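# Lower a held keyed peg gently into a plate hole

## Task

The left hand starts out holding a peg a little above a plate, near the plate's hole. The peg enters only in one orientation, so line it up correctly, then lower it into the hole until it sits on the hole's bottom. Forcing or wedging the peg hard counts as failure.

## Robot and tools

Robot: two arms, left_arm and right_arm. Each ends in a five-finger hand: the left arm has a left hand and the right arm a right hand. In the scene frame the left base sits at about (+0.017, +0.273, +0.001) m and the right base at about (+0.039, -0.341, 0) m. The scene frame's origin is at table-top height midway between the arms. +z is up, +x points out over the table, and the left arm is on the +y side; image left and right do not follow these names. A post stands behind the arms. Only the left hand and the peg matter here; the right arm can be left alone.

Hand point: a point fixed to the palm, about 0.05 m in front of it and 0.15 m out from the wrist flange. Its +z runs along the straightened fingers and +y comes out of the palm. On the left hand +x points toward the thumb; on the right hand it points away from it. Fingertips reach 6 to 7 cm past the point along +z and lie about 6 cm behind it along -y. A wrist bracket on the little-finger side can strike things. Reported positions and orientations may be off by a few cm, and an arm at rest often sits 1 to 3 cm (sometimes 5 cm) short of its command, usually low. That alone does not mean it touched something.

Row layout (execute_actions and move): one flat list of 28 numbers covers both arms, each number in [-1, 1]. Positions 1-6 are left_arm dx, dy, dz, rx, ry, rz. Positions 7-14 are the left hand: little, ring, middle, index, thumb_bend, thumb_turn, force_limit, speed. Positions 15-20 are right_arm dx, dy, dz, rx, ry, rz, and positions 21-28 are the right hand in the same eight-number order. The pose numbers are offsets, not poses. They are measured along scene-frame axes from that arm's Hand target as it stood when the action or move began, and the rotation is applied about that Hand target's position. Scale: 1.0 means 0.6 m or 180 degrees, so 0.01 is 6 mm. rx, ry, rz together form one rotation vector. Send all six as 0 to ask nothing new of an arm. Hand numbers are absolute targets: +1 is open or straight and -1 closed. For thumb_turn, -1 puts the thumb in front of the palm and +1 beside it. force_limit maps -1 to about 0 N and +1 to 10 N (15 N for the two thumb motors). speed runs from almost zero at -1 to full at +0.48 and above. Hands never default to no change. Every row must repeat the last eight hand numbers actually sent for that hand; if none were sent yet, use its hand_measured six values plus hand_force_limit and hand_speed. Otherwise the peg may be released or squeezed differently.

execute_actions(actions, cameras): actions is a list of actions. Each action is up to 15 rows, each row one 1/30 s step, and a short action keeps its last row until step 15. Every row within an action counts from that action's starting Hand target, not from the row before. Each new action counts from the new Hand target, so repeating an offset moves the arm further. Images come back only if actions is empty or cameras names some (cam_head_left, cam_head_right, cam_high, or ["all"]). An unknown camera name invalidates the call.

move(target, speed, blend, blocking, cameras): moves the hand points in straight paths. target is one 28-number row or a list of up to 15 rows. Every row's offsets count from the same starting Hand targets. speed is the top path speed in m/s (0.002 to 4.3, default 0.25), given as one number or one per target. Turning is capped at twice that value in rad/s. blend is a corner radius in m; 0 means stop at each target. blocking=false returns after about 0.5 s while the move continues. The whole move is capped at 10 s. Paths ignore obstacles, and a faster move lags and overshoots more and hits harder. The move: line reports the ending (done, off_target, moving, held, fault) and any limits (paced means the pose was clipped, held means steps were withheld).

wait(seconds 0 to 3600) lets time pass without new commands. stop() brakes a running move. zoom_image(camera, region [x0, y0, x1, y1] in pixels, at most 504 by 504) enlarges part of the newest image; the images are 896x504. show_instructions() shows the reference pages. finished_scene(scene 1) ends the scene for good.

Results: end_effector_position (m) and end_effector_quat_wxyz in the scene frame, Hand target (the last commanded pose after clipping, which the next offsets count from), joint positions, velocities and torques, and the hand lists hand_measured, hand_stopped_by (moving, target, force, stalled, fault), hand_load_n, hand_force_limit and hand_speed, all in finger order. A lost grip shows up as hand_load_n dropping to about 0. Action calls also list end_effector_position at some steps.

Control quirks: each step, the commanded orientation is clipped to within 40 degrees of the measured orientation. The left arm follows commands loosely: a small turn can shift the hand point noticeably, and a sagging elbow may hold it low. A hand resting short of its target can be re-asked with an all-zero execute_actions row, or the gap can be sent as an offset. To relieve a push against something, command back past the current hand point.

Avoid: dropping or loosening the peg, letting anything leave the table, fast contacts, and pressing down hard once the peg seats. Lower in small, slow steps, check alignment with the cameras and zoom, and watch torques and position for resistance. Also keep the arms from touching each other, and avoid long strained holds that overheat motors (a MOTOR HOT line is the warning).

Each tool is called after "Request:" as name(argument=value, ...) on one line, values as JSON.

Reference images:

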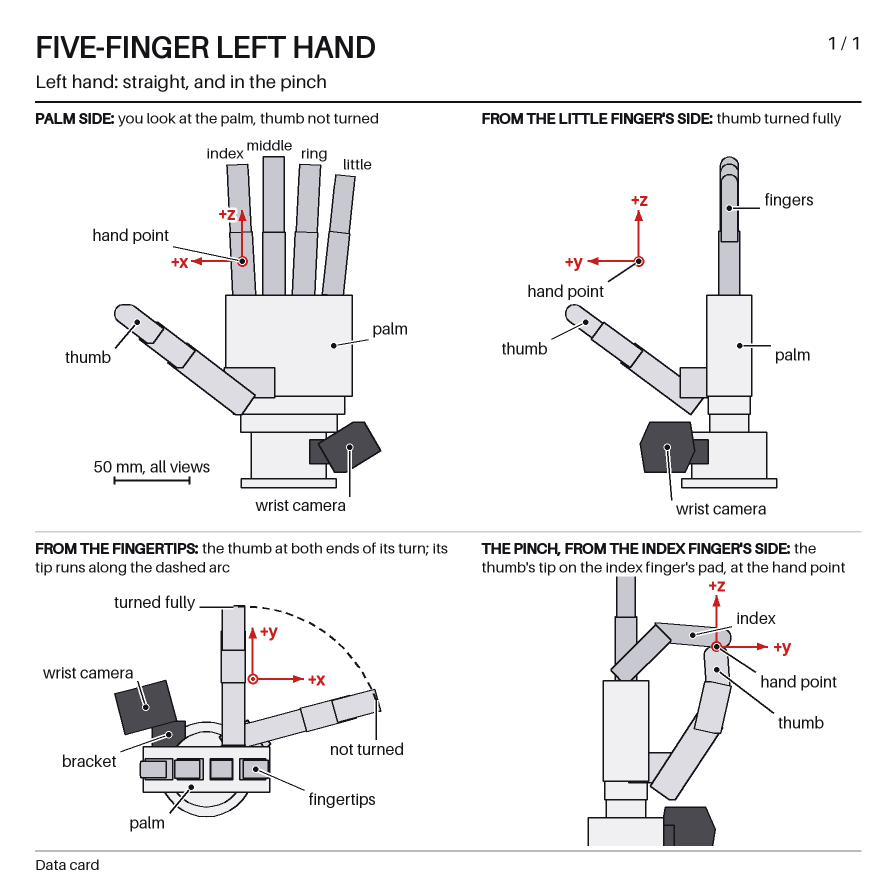

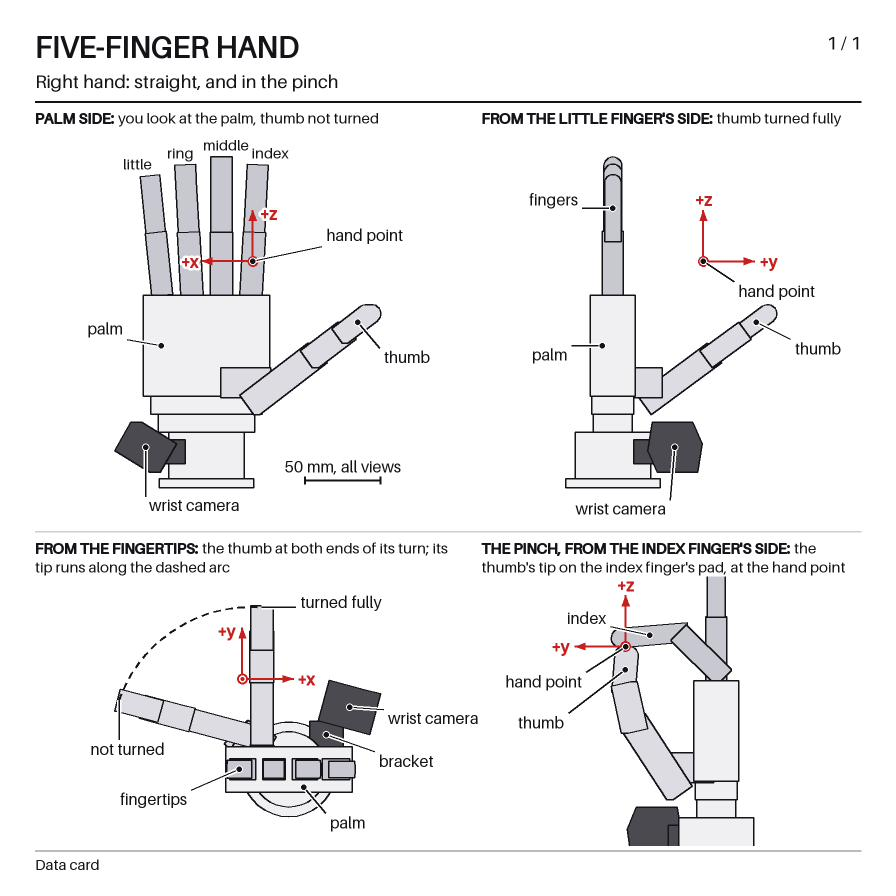

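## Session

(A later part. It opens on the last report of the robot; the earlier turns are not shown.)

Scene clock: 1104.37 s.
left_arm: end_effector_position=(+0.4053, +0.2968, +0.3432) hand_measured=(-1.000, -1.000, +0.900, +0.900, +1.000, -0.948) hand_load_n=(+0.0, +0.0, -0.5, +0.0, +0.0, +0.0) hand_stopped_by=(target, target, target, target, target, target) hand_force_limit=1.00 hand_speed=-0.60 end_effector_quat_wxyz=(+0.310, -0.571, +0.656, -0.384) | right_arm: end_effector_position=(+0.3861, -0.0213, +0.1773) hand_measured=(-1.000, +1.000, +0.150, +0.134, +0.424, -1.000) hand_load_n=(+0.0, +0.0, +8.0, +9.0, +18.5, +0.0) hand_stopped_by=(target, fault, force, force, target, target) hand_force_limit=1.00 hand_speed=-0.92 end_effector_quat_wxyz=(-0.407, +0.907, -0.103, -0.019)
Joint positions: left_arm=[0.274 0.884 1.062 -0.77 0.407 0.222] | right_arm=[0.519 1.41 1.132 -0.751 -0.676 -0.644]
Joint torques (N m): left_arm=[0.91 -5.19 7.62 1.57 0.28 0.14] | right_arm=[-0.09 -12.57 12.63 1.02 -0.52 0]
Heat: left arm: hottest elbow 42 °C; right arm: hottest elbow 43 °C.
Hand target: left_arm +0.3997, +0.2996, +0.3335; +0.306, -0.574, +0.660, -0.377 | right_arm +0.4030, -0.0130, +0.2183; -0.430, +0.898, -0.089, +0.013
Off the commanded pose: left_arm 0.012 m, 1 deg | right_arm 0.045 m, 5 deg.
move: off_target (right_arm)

Request:
wait(seconds=0.5, cameras=["all"])

Request:
zoom_image(camera="cam_head_left", region=[405, 255, 465, 330])

Request:
zoom_image(camera="cam_head_right", region=[405, 255, 465, 330])

Request:
zoom_image(camera="cam_high", region=[490, 185, 570, 275])

Scene clock: 1107.63 s.
left_arm: end_effector_position=(+0.4053, +0.2968, +0.3432) hand_measured=(-1.000, -1.000, +0.900, +0.900, +1.000, -0.948) hand_load_n=(+0.0, +0.0, +0.0, +0.0, +0.0, +0.0) hand_stopped_by=(target, target, target, target, target, target) hand_force_limit=1.00 hand_speed=-0.60 end_effector_quat_wxyz=(+0.310, -0.571, +0.656, -0.384) | right_arm: end_effector_position=(+0.3861, -0.0213, +0.1773) hand_measured=(-1.000, +1.000, +0.150, +0.134, +0.424, -1.000) hand_load_n=(+0.0, +0.0, +8.5, +9.5, +18.5, +0.0) hand_stopped_by=(target, fault, force, force, target, target) hand_force_limit=1.00 hand_speed=-0.92 end_effector_quat_wxyz=(-0.407, +0.907, -0.103, -0.019)
Joint positions: left_arm=[0.274 0.884 1.062 -0.77 0.407 0.222] | right_arm=[0.519 1.41 1.132 -0.751 -0.676 -0.644]
Joint torques (N m): left_arm=[0.91 -5.19 7.62 1.57 0.28 0.14] | right_arm=[-0.09 -12.57 12.63 1.03 -0.52 -0.01]
Heat: left arm: hottest elbow 42 °C; right arm: hottest elbow 43 °C.
Hand target: left_arm +0.3997, +0.2996, +0.3335; +0.306, -0.574, +0.660, -0.377 | right_arm +0.4030, -0.0130, +0.2183; -0.430, +0.898, -0.089, +0.013
Off the commanded pose: left_arm 0.012 m, 1 deg | right_arm 0.045 m, 5 deg.
wait: 0.50 s; at rest from the start

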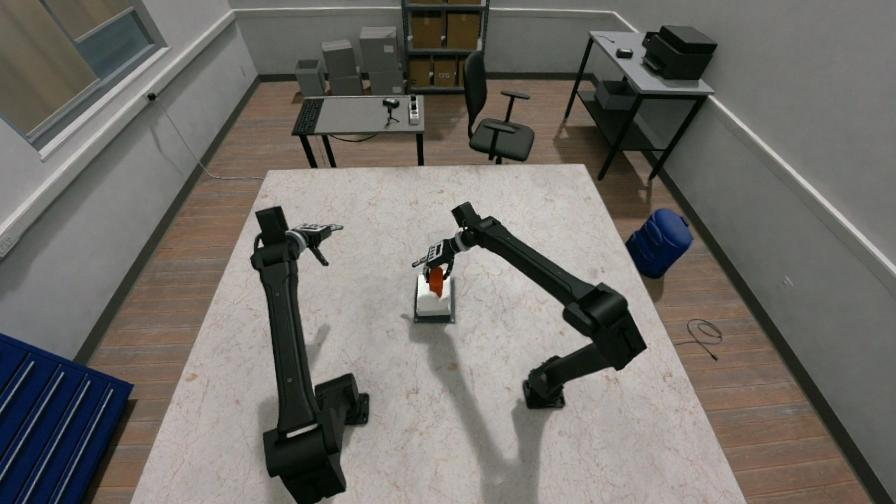

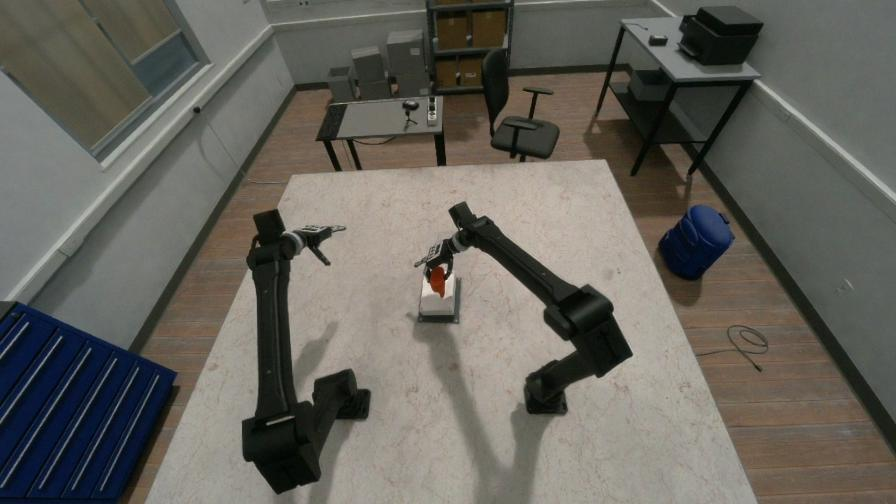

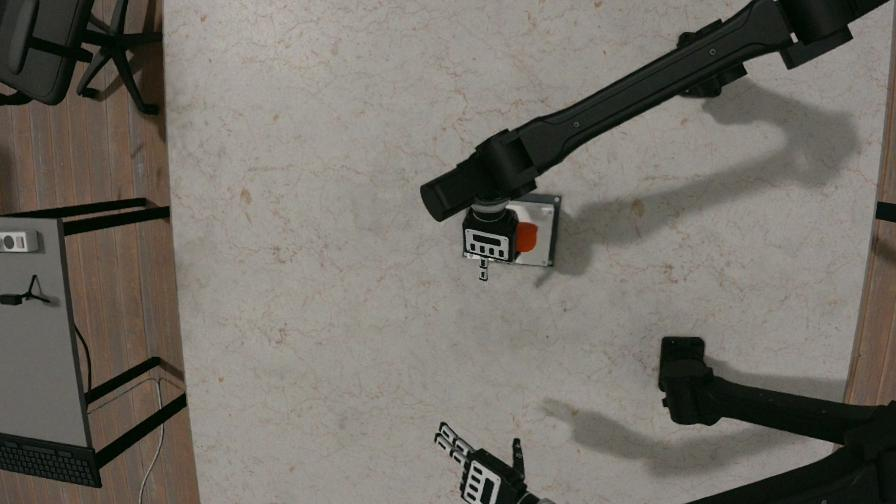

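Scaled by 6.720 from the camera's image (finer frame: 1280x720).

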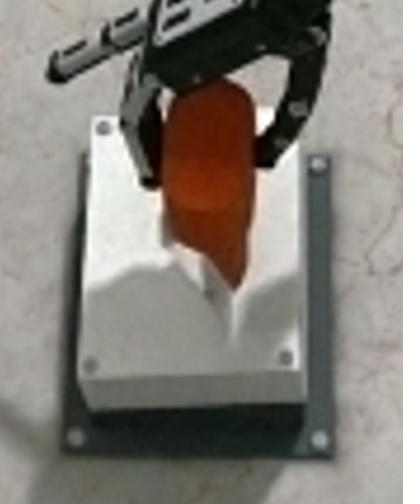

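Scaled by 6.720 from the camera's image (finer frame: 1280x720).

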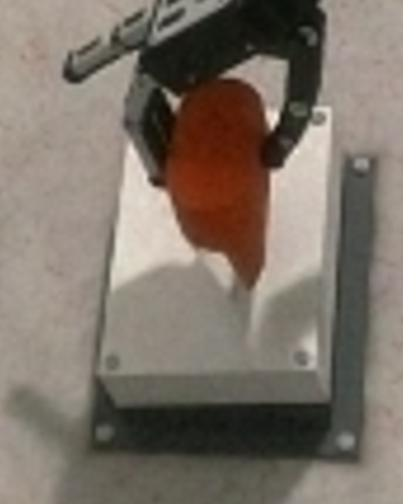

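Scaled by 5.600 from the camera's image (finer frame: 1280x720).

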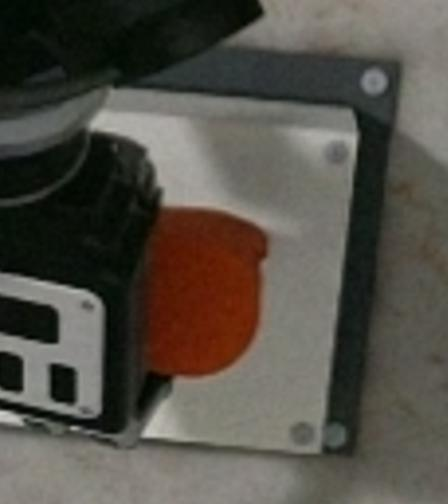

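Request:
zoom_image(camera="cam_head_left", region=[425, 283, 447, 308])

Request:
zoom_image(camera="cam_head_right", region=[428, 283, 450, 308])

Request:
zoom_image(camera="cam_high", region=[510, 210, 550, 255])

Scaled by 20.160 from the camera's image (finer frame: 1280x720).

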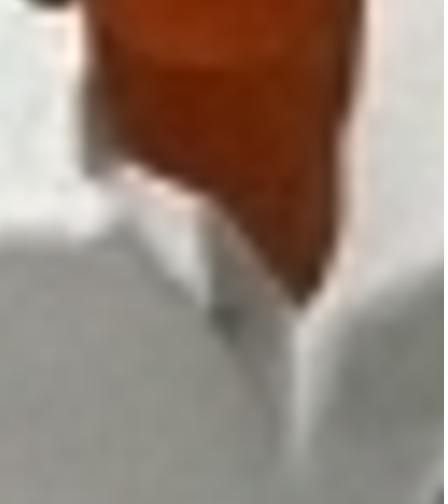

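Scaled by 20.160 from the camera's image (finer frame: 1280x720).

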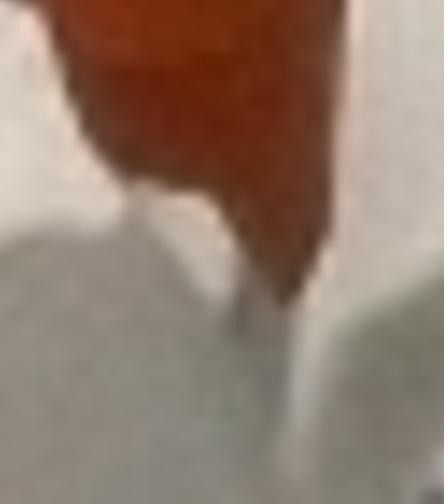

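Scaled by 11.200 from the camera's image (finer frame: 1280x720).

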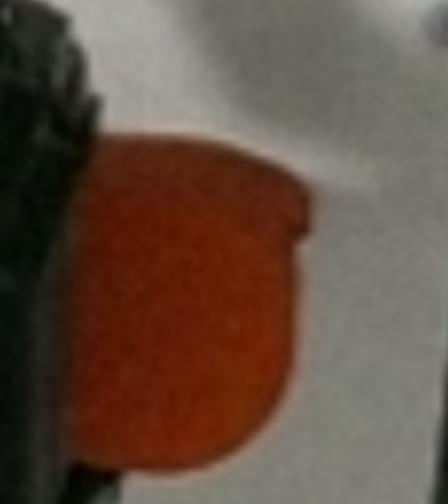

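Request:
move(target=[[0,0,0,0,0,0,-1.0,-1.0,0.9,0.9,1.0,-0.948,1.0,-0.6,-0.0017,-0.0008,-0.05,0,0,0,-1,-1,0.1,0.1,0.42,-1,1.0,-0.92],[0,0,0,0,0,0,-1.0,-1.0,0.9,0.9,1.0,-0.948,1.0,-0.6,-0.0017,-0.0008,-0.1172,0,0,0,-1,-1,0.1,0.1,0.42,-1,1.0,-0.92]], speed=0.05, cameras=["all"])

Request:
zoom_image(camera="cam_head_left", region=[425, 280, 447, 305])

Request:
zoom_image(camera="cam_head_right", region=[428, 280, 450, 305])

Request:
zoom_image(camera="cam_high", region=[500, 210, 540, 255])

Scene clock: 1129.23 s.
left_arm: end_effector_position=(+0.4053, +0.2968, +0.3432) hand_measured=(-1.000, -1.000, +0.900, +0.900, +1.000, -0.948) hand_load_n=(+0.0, +0.0, -0.5, +0.0, +0.0, +0.0) hand_stopped_by=(target, target, target, target, target, target) hand_force_limit=1.00 hand_speed=-0.60 end_effector_quat_wxyz=(+0.310, -0.571, +0.656, -0.384) | right_arm: end_effector_position=(+0.3940, -0.0167, +0.1451) hand_measured=(-1.000, +1.000, +0.150, +0.134, +0.424, -1.000) hand_load_n=(+0.0, +0.0, +8.0, +9.5, +18.0, +0.0) hand_stopped_by=(target, fault, force, force, target, target) hand_force_limit=1.00 hand_speed=-0.92 end_effector_quat_wxyz=(-0.423, +0.901, -0.092, +0.004)
Joint positions: left_arm=[0.274 0.884 1.062 -0.77 0.407 0.222] | right_arm=[0.519 1.429 1.051 -0.589 -0.677 -0.644]
Joint torques (N m): left_arm=[0.91 -5.19 7.62 1.57 0.28 0.14] | right_arm=[-0.03 -9.64 8.73 2.37 -0.47 -0.01]
Heat: left arm: hottest elbow 42 °C; right arm: hottest elbow 45 °C.
Hand target: left_arm +0.3997, +0.2996, +0.3335; +0.306, -0.574, +0.660, -0.377 | right_arm +0.4021, -0.0134, +0.1481; -0.430, +0.898, -0.089, +0.013
Off the commanded pose: left_arm 0.012 m, 1 deg | right_arm 0.009 m, 1 deg.
move: done

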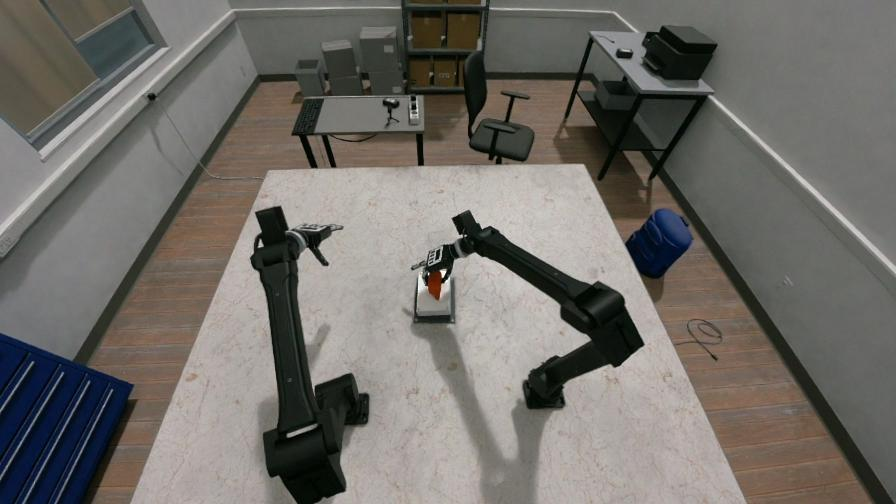

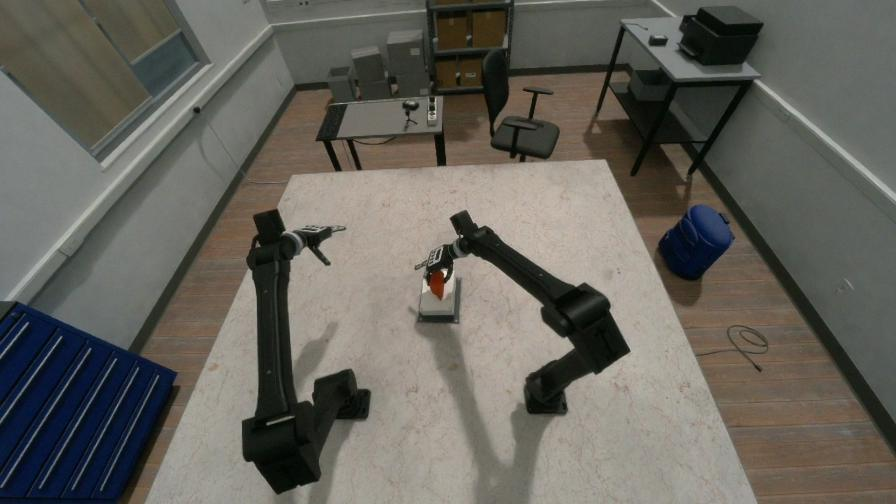

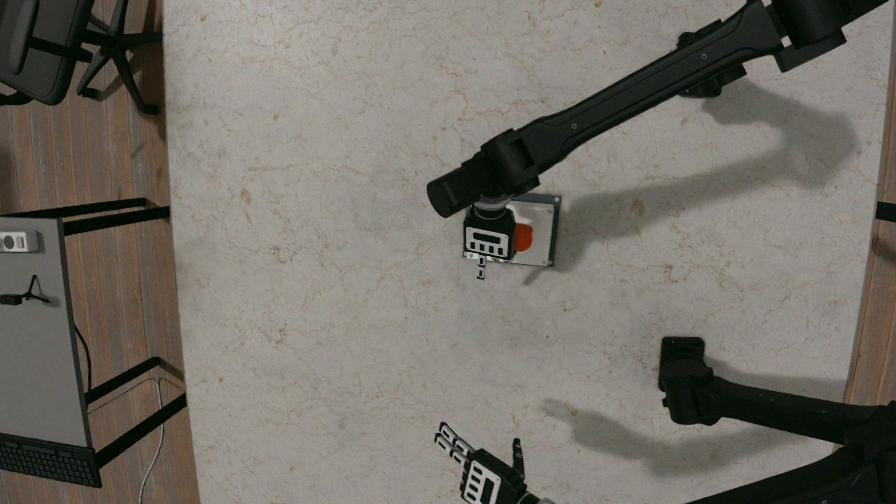

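Scaled by 20.160 from the camera's image (finer frame: 1280x720).

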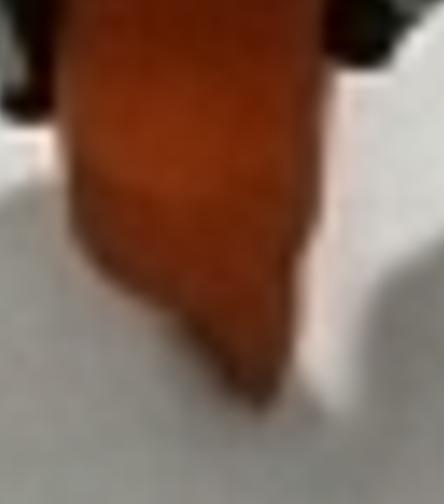

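Scaled by 20.160 from the camera's image (finer frame: 1280x720).

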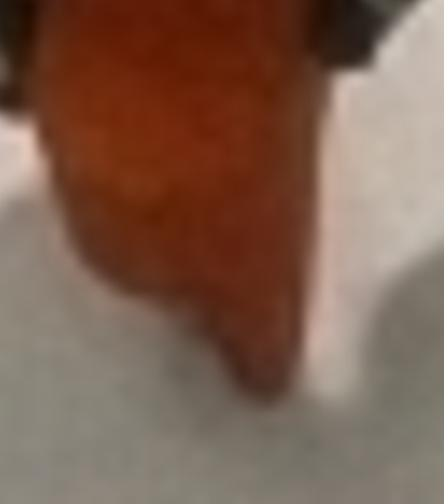

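Scaled by 11.200 from the camera's image (finer frame: 1280x720).

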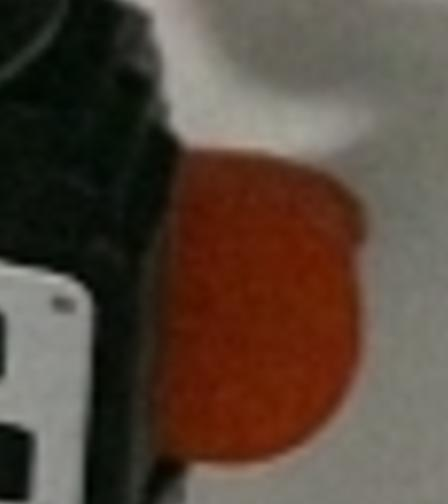

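Request:
move(target=[[0,0,0,0,0,0,-1.0,-1.0,0.9,0.9,1.0,-0.948,1.0,-0.6,0,0,0.05,0,0,0,-1,-1,0.1,0.1,0.42,-1,1.0,-0.92],[0,0,0,0,0,0,-1.0,-1.0,0.9,0.9,1.0,-0.948,1.0,-0.6,0.0045,0.0085,0.05,0,0,0,-1,-1,0.1,0.1,0.42,-1,1.0,-0.92],[0,0,0,0,0,0,-1.0,-1.0,0.9,0.9,1.0,-0.948,1.0,-0.6,0.0045,0.0085,-0.006,0,0,0,-1,-1,0.1,0.1,0.42,-1,1.0,-0.92]], speed=0.05, cameras=["all"])

Request:
zoom_image(camera="cam_head_left", region=[425, 280, 447, 305])

Request:
zoom_image(camera="cam_head_right", region=[428, 280, 450, 305])

Request:
zoom_image(camera="cam_high", region=[500, 210, 540, 255])

Scene clock: 1142.20 s.
left_arm: end_effector_position=(+0.4053, +0.2968, +0.3432) hand_measured=(-1.000, -1.000, +0.900, +0.900, +1.000, -0.948) hand_load_n=(+0.0, +0.0, +0.0, +0.0, +0.0, +0.0) hand_stopped_by=(target, target, target, target, target, target) hand_force_limit=1.00 hand_speed=-0.60 end_effector_quat_wxyz=(+0.310, -0.571, +0.656, -0.384) | right_arm: end_effector_position=(+0.3998, -0.0140, +0.1447) hand_measured=(-1.000, +1.000, +0.150, +0.134, +0.424, -1.000) hand_load_n=(+0.0, +0.0, +8.5, +9.5, +17.5, +0.5) hand_stopped_by=(target, fault, force, force, target, target) hand_force_limit=1.00 hand_speed=-0.92 end_effector_quat_wxyz=(-0.425, +0.901, -0.093, +0.008)
Joint positions: left_arm=[0.274 0.884 1.062 -0.77 0.407 0.222] | right_arm=[0.519 1.44 1.059 -0.576 -0.672 -0.64]
Joint torques (N m): left_arm=[0.91 -5.19 7.62 1.57 0.28 0.14] | right_arm=[0.44 -9.47 8.59 2.45 -0.46 0.05]
Heat: left arm: hottest elbow 42 °C; right arm: hottest elbow 44 °C.
Hand target: left_arm +0.3997, +0.2996, +0.3335; +0.306, -0.574, +0.660, -0.377 | right_arm +0.4048, -0.0084, +0.1444; -0.430, +0.898, -0.089, +0.013
Off the commanded pose: left_arm 0.012 m, 1 deg | right_arm 0.008 m, 1 deg.
move: done

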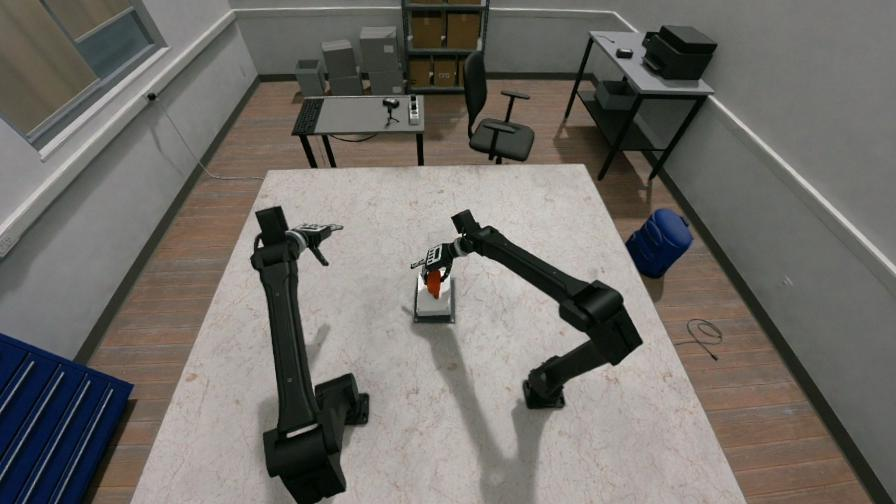

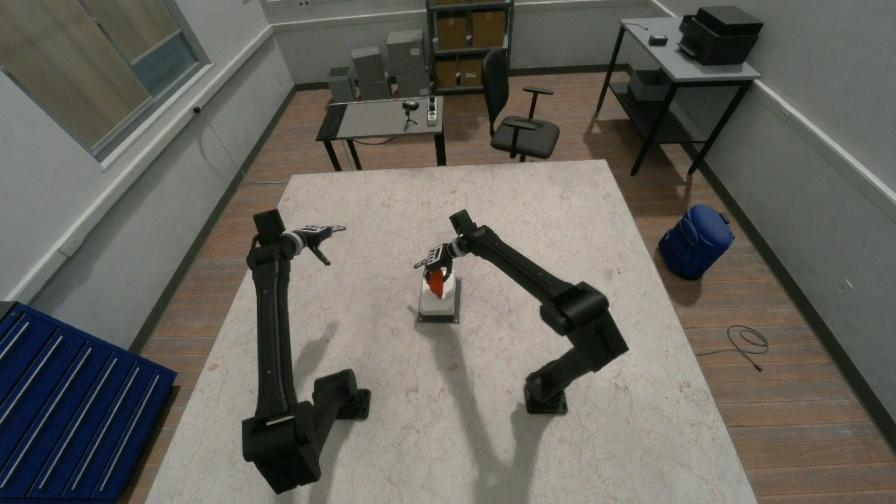

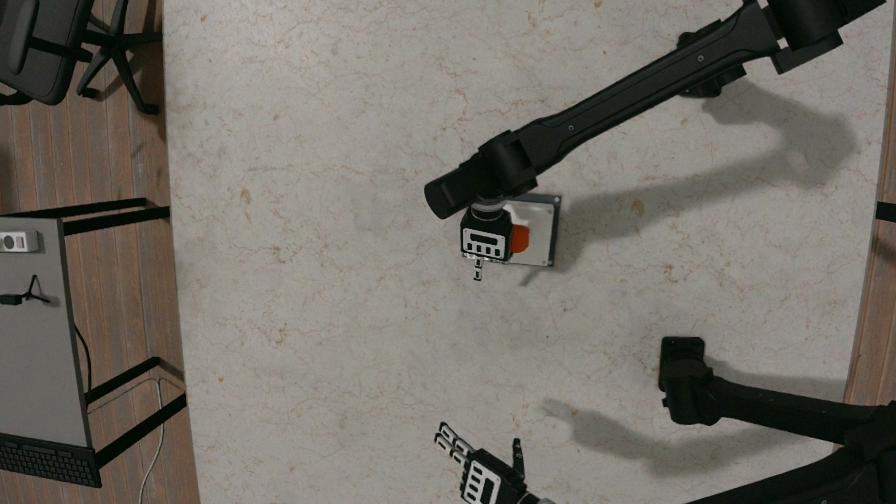

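Scaled by 20.160 from the camera's image (finer frame: 1280x720).

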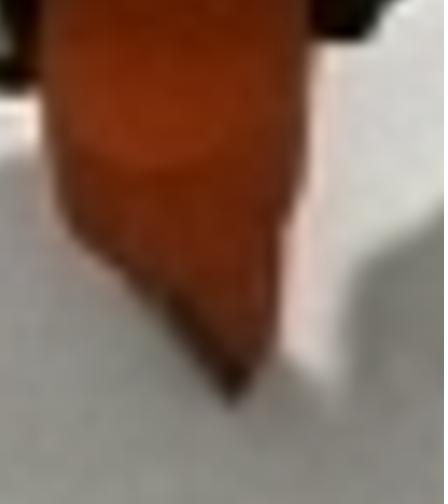

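Scaled by 20.160 from the camera's image (finer frame: 1280x720).

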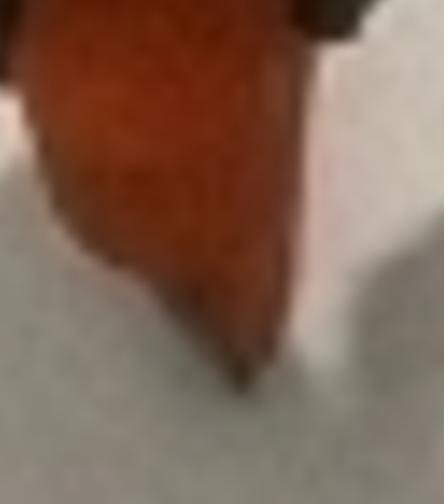

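Scaled by 11.200 from the camera's image (finer frame: 1280x720).

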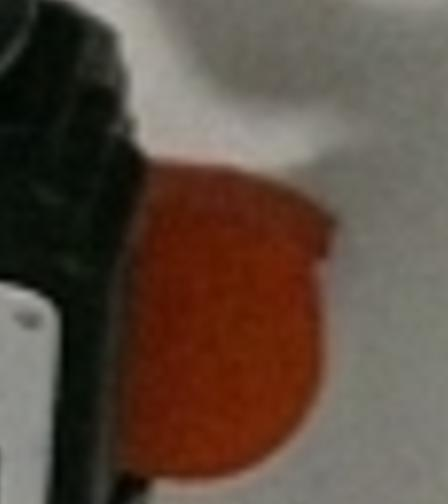

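Request:
move(target=[[0,0,0,0,0,0,-1.0,-1.0,0.9,0.9,1.0,-0.948,1.0,-0.6,0,0,0.1,0,0,0,-1,-1,0.1,0.1,0.42,-1,1.0,-0.92],[0,0,0,0,0,0,-1.0,-1.0,0.9,0.9,1.0,-0.948,1.0,-0.6,0.15,0,0.13,0,0,0,-1,-1,0.1,0.1,0.42,-1,1.0,-0.92]], speed=0.1, cameras=["all"])

Request:
zoom_image(camera="cam_head_left", region=[420, 270, 455, 310])

Request:
zoom_image(camera="cam_head_right", region=[420, 270, 455, 310])

Request:
zoom_image(camera="cam_high", region=[490, 195, 560, 265])

Scene clock: 1159.93 s.
left_arm: end_effector_position=(+0.4053, +0.2968, +0.3432) hand_measured=(-1.000, -1.000, +0.900, +0.900, +1.000, -0.948) hand_load_n=(+0.0, +0.0, +0.0, +0.0, +0.0, +0.0) hand_stopped_by=(target, target, target, target, target, target) hand_force_limit=1.00 hand_speed=-0.60 end_effector_quat_wxyz=(+0.310, -0.571, +0.656, -0.384) | right_arm: end_effector_position=(+0.4733, -0.0118, +0.1958) hand_measured=(-1.000, +1.000, +0.150, +0.134, +0.424, -1.000) hand_load_n=(+0.0, +0.0, +8.0, +9.0, +18.5, +0.0) hand_stopped_by=(target, fault, force, force, target, target) hand_force_limit=1.00 hand_speed=-0.92 end_effector_quat_wxyz=(-0.415, +0.905, -0.098, -0.009)
Joint positions: left_arm=[0.274 0.884 1.062 -0.77 0.407 0.222] | right_arm=[0.452 1.599 1.393 -0.843 -0.713 -0.719]
Joint torques (N m): left_arm=[0.91 -5.19 7.61 1.57 0.28 0.14] | right_arm=[-0.85 -12.57 12.85 1.06 -0.75 -0.07]
Heat: left arm: hottest elbow 42 °C; right arm: hottest elbow 44 °C.
Hand target: left_arm +0.3997, +0.2996, +0.3335; +0.306, -0.574, +0.660, -0.377 | right_arm +0.4947, -0.0084, +0.2225; -0.430, +0.898, -0.089, +0.013
Off the commanded pose: left_arm 0.012 m, 1 deg | right_arm 0.034 m, 3 deg.
move: off_target (right_arm)

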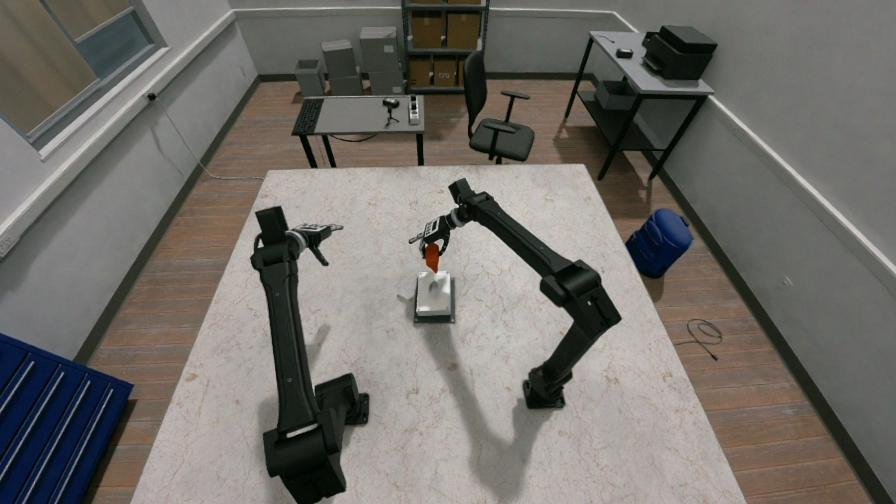

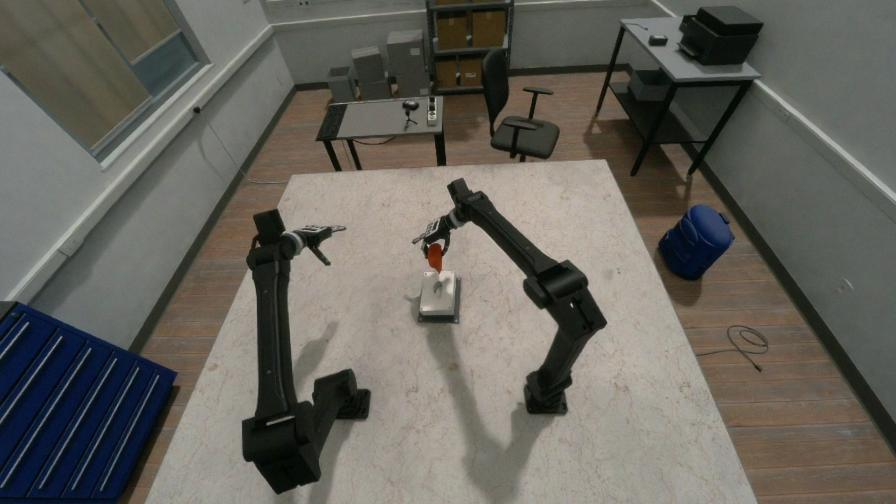

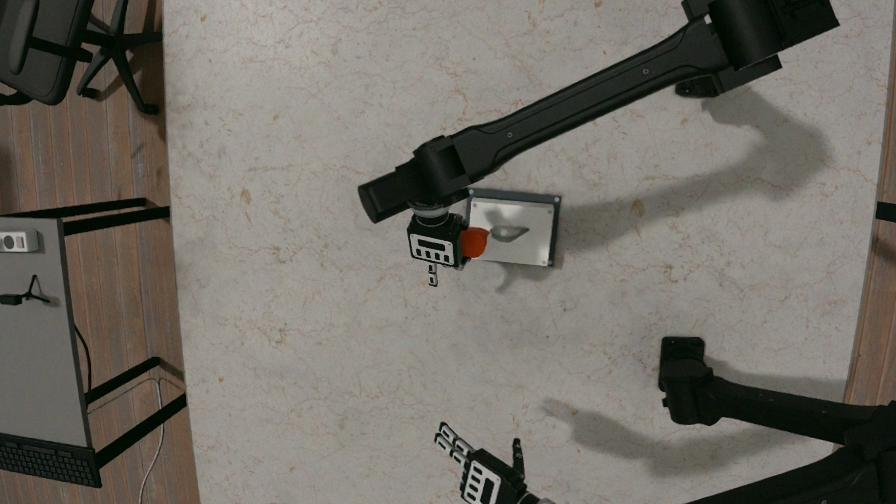

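Scaled by 12.600 from the camera's image (finer frame: 1280x720).

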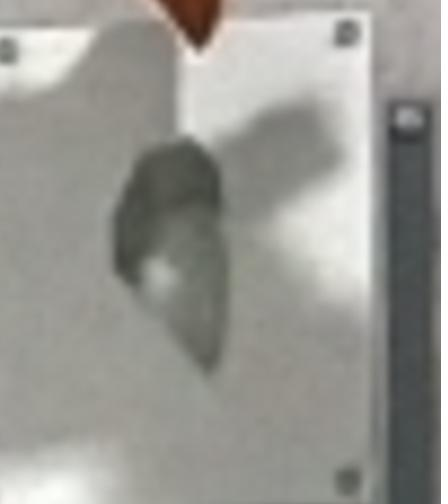

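Scaled by 12.600 from the camera's image (finer frame: 1280x720).

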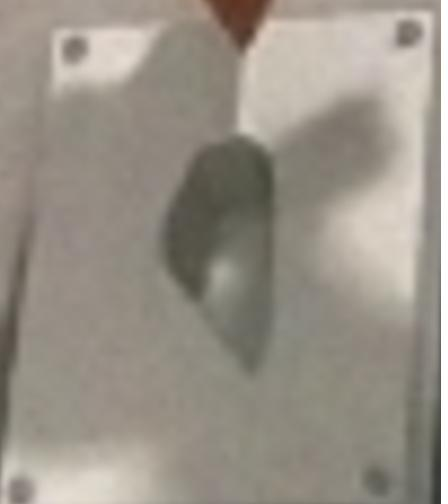

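Scaled by 7.200 from the camera's image (finer frame: 1280x720).

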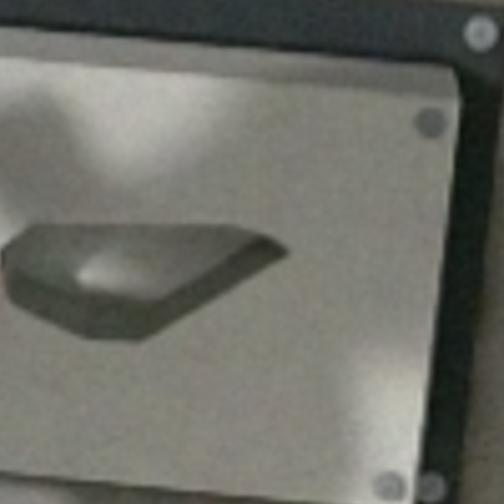

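Request:
zoom_image(camera="cam_head_left", region=[425, 280, 447, 305])

Request:
zoom_image(camera="cam_head_right", region=[428, 280, 450, 305])

Request:
zoom_image(camera="cam_high", region=[500, 210, 540, 255])

Scaled by 20.160 from the camera's image (finer frame: 1280x720).

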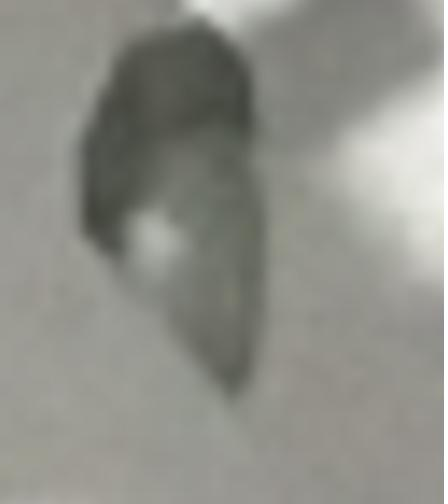

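Scaled by 20.160 from the camera's image (finer frame: 1280x720).

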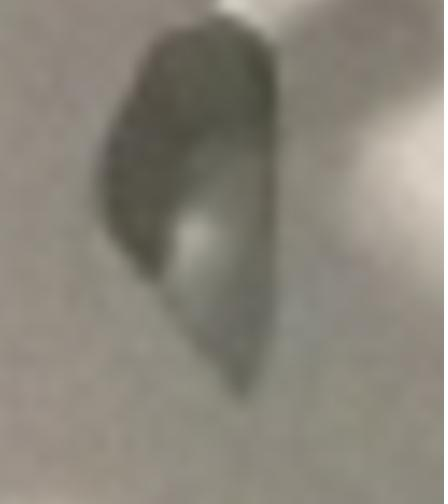

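Scaled by 11.200 from the camera's image (finer frame: 1280x720).

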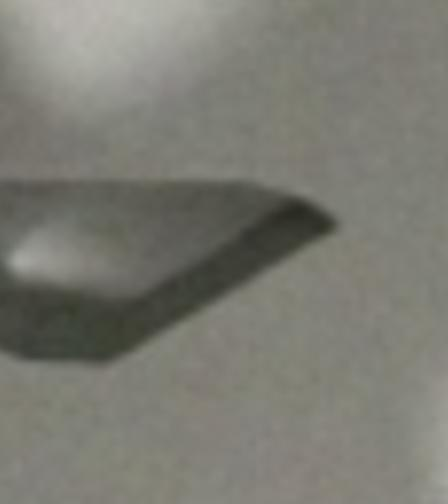

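Request:
move(target=[[0,0,0,0,0,0,-1.0,-1.0,0.9,0.9,1.0,-0.948,1.0,-0.6,-0.157,0.0023,-0.03,0,0,0,-1,-1,0.1,0.1,0.42,-1,1.0,-0.92],[0,0,0,0,0,0,-1.0,-1.0,0.9,0.9,1.0,-0.948,1.0,-0.6,-0.157,0.0023,-0.1302,0,0,0,-1,-1,0.1,0.1,0.42,-1,1.0,-0.92]], speed=[0.1, 0.05], cameras=["all"])

Request:
zoom_image(camera="cam_head_left", region=[425, 280, 447, 305])

Request:
zoom_image(camera="cam_head_right", region=[428, 280, 450, 305])

Request:
zoom_image(camera="cam_high", region=[500, 210, 540, 255])

Scene clock: 1213.13 s.
left_arm: end_effector_position=(+0.4053, +0.2968, +0.3432) hand_measured=(-1.000, -1.000, +0.900, +0.900, +1.000, -0.948) hand_load_n=(+0.0, +0.0, +0.0, +0.0, +0.0, +0.0) hand_stopped_by=(target, target, target, target, target, target) hand_force_limit=1.00 hand_speed=-0.60 end_effector_quat_wxyz=(+0.310, -0.571, +0.656, -0.384) | right_arm: end_effector_position=(+0.3986, -0.0156, +0.1450) hand_measured=(-1.000, +1.000, +0.150, +0.134, +0.424, -1.000) hand_load_n=(+0.0, +0.0, +8.0, +9.5, +17.5, +0.0) hand_stopped_by=(target, fault, force, force, target, target) hand_force_limit=1.00 hand_speed=-0.92 end_effector_quat_wxyz=(-0.425, +0.900, -0.095, +0.011)
Joint positions: left_arm=[0.274 0.884 1.062 -0.77 0.407 0.222] | right_arm=[0.518 1.431 1.05 -0.569 -0.669 -0.634]
Joint torques (N m): left_arm=[0.91 -5.13 7.61 1.58 0.27 0.14] | right_arm=[1.14 -9.29 8.55 2.41 -0.45 0.05]
Heat: left arm: hottest elbow 42 °C; right arm: hottest elbow 47 °C.
Hand target: left_arm +0.3997, +0.2996, +0.3335; +0.306, -0.574, +0.660, -0.377 | right_arm +0.4005, -0.0069, +0.1443; -0.430, +0.898, -0.088, +0.013
Off the commanded pose: left_arm 0.012 m, 1 deg | right_arm 0.009 m, 1 deg.
move: done

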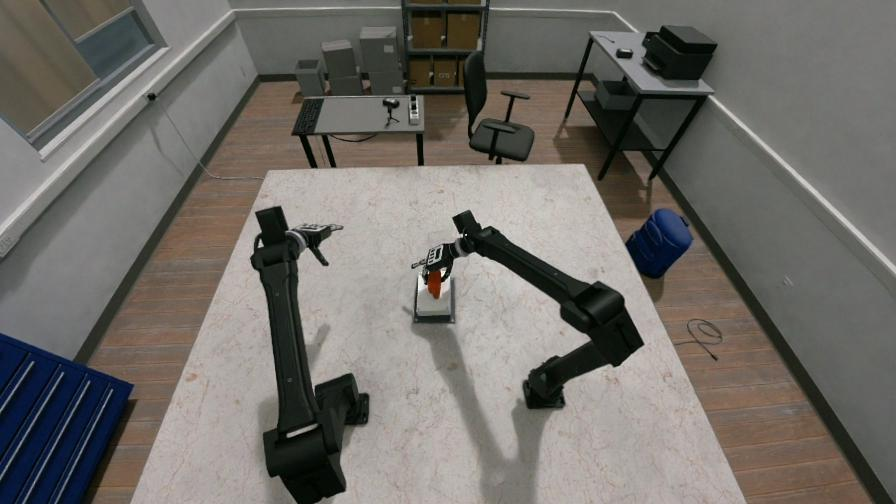

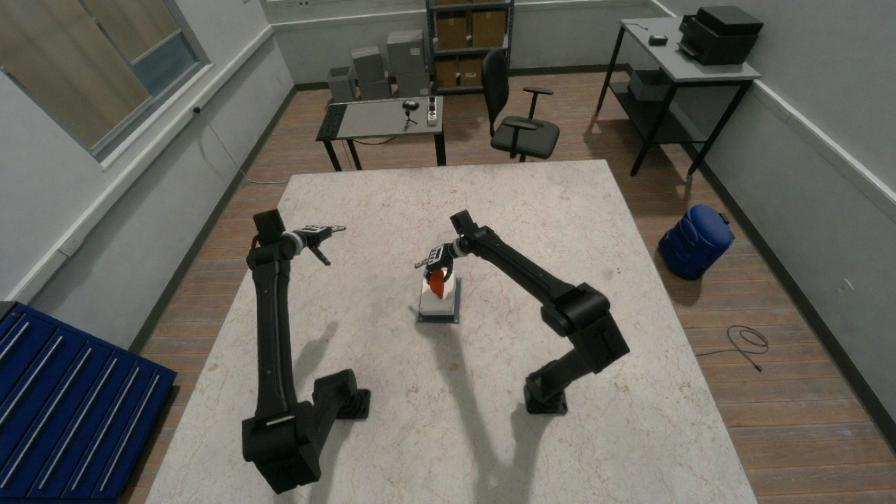

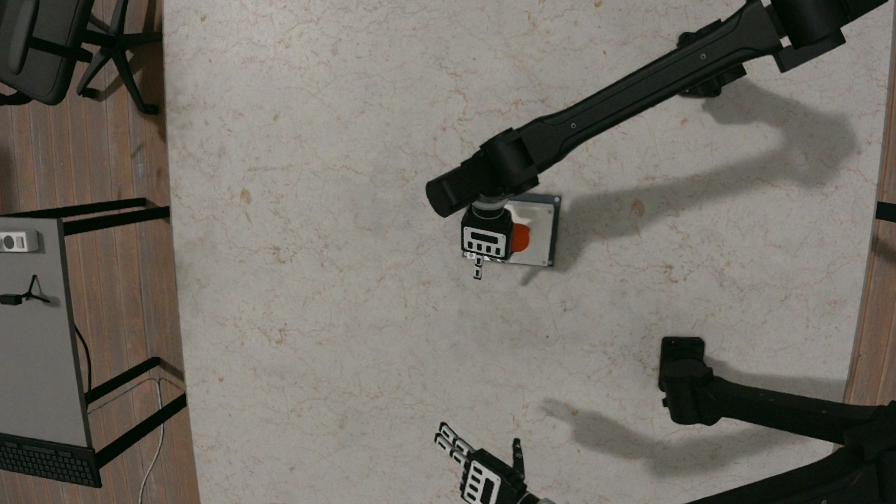

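Scaled by 20.160 from the camera's image (finer frame: 1280x720).

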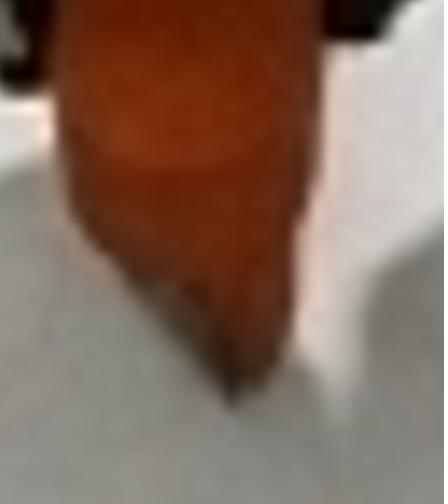

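Scaled by 20.160 from the camera's image (finer frame: 1280x720).

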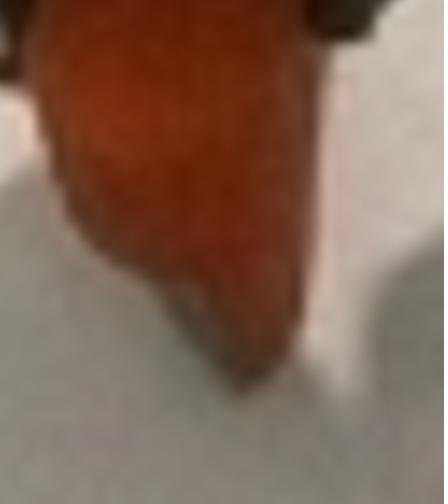

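Scaled by 11.200 from the camera's image (finer frame: 1280x720).

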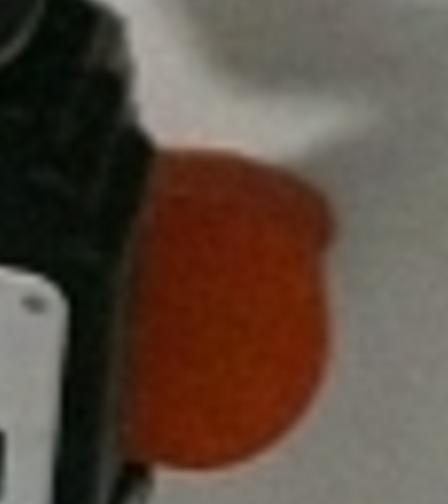

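Request:
move(target=[[0,0,0,0,0,0,-1.0,-1.0,0.9,0.9,1.0,-0.948,1.0,-0.6,-0.004,0.009,0.012,0,0,0,-1,-1,0.1,0.1,0.42,-1,1.0,-0.92],[0,0,0,0,0,0,-1.0,-1.0,0.9,0.9,1.0,-0.948,1.0,-0.6,-0.004,0.009,0.0,0,0,0,-1,-1,0.1,0.1,0.42,-1,1.0,-0.92]], speed=0.03)

Scene clock: 1220.27 s.
left_arm: end_effector_position=(+0.4053, +0.2968, +0.3432) hand_measured=(-1.000, -1.000, +0.900, +0.900, +1.000, -0.948) hand_load_n=(+0.0, +0.0, +0.0, +0.0, +0.0, +0.0) hand_stopped_by=(target, target, target, target, target, target) hand_force_limit=1.00 hand_speed=-0.60 end_effector_quat_wxyz=(+0.310, -0.571, +0.656, -0.384) | right_arm: end_effector_position=(+0.3980, -0.0120, +0.1449) hand_measured=(-1.000, +1.000, +0.150, +0.134, +0.424, -1.000) hand_load_n=(+0.0, +0.0, +8.0, +9.0, +17.5, +0.0) hand_stopped_by=(target, fault, force, force, target, target) hand_force_limit=1.00 hand_speed=-0.92 end_effector_quat_wxyz=(-0.426, +0.900, -0.095, +0.013)
Joint positions: left_arm=[0.274 0.884 1.062 -0.77 0.407 0.222] | right_arm=[0.526 1.431 1.049 -0.558 -0.662 -0.625]
Joint torques (N m): left_arm=[0.91 -5.19 7.61 1.57 0.28 0.14] | right_arm=[1.49 -9.23 8.59 2.33 -0.4 0.08]
Heat: left arm: hottest elbow 42 °C; right arm: hottest elbow 46 °C.
Hand target: left_arm +0.3997, +0.2996, +0.3335; +0.306, -0.574, +0.660, -0.377 | right_arm +0.3981, -0.0016, +0.1444; -0.430, +0.898, -0.088, +0.013
Off the commanded pose: left_arm 0.012 m, 1 deg | right_arm 0.010 m, 1 deg.
move: done


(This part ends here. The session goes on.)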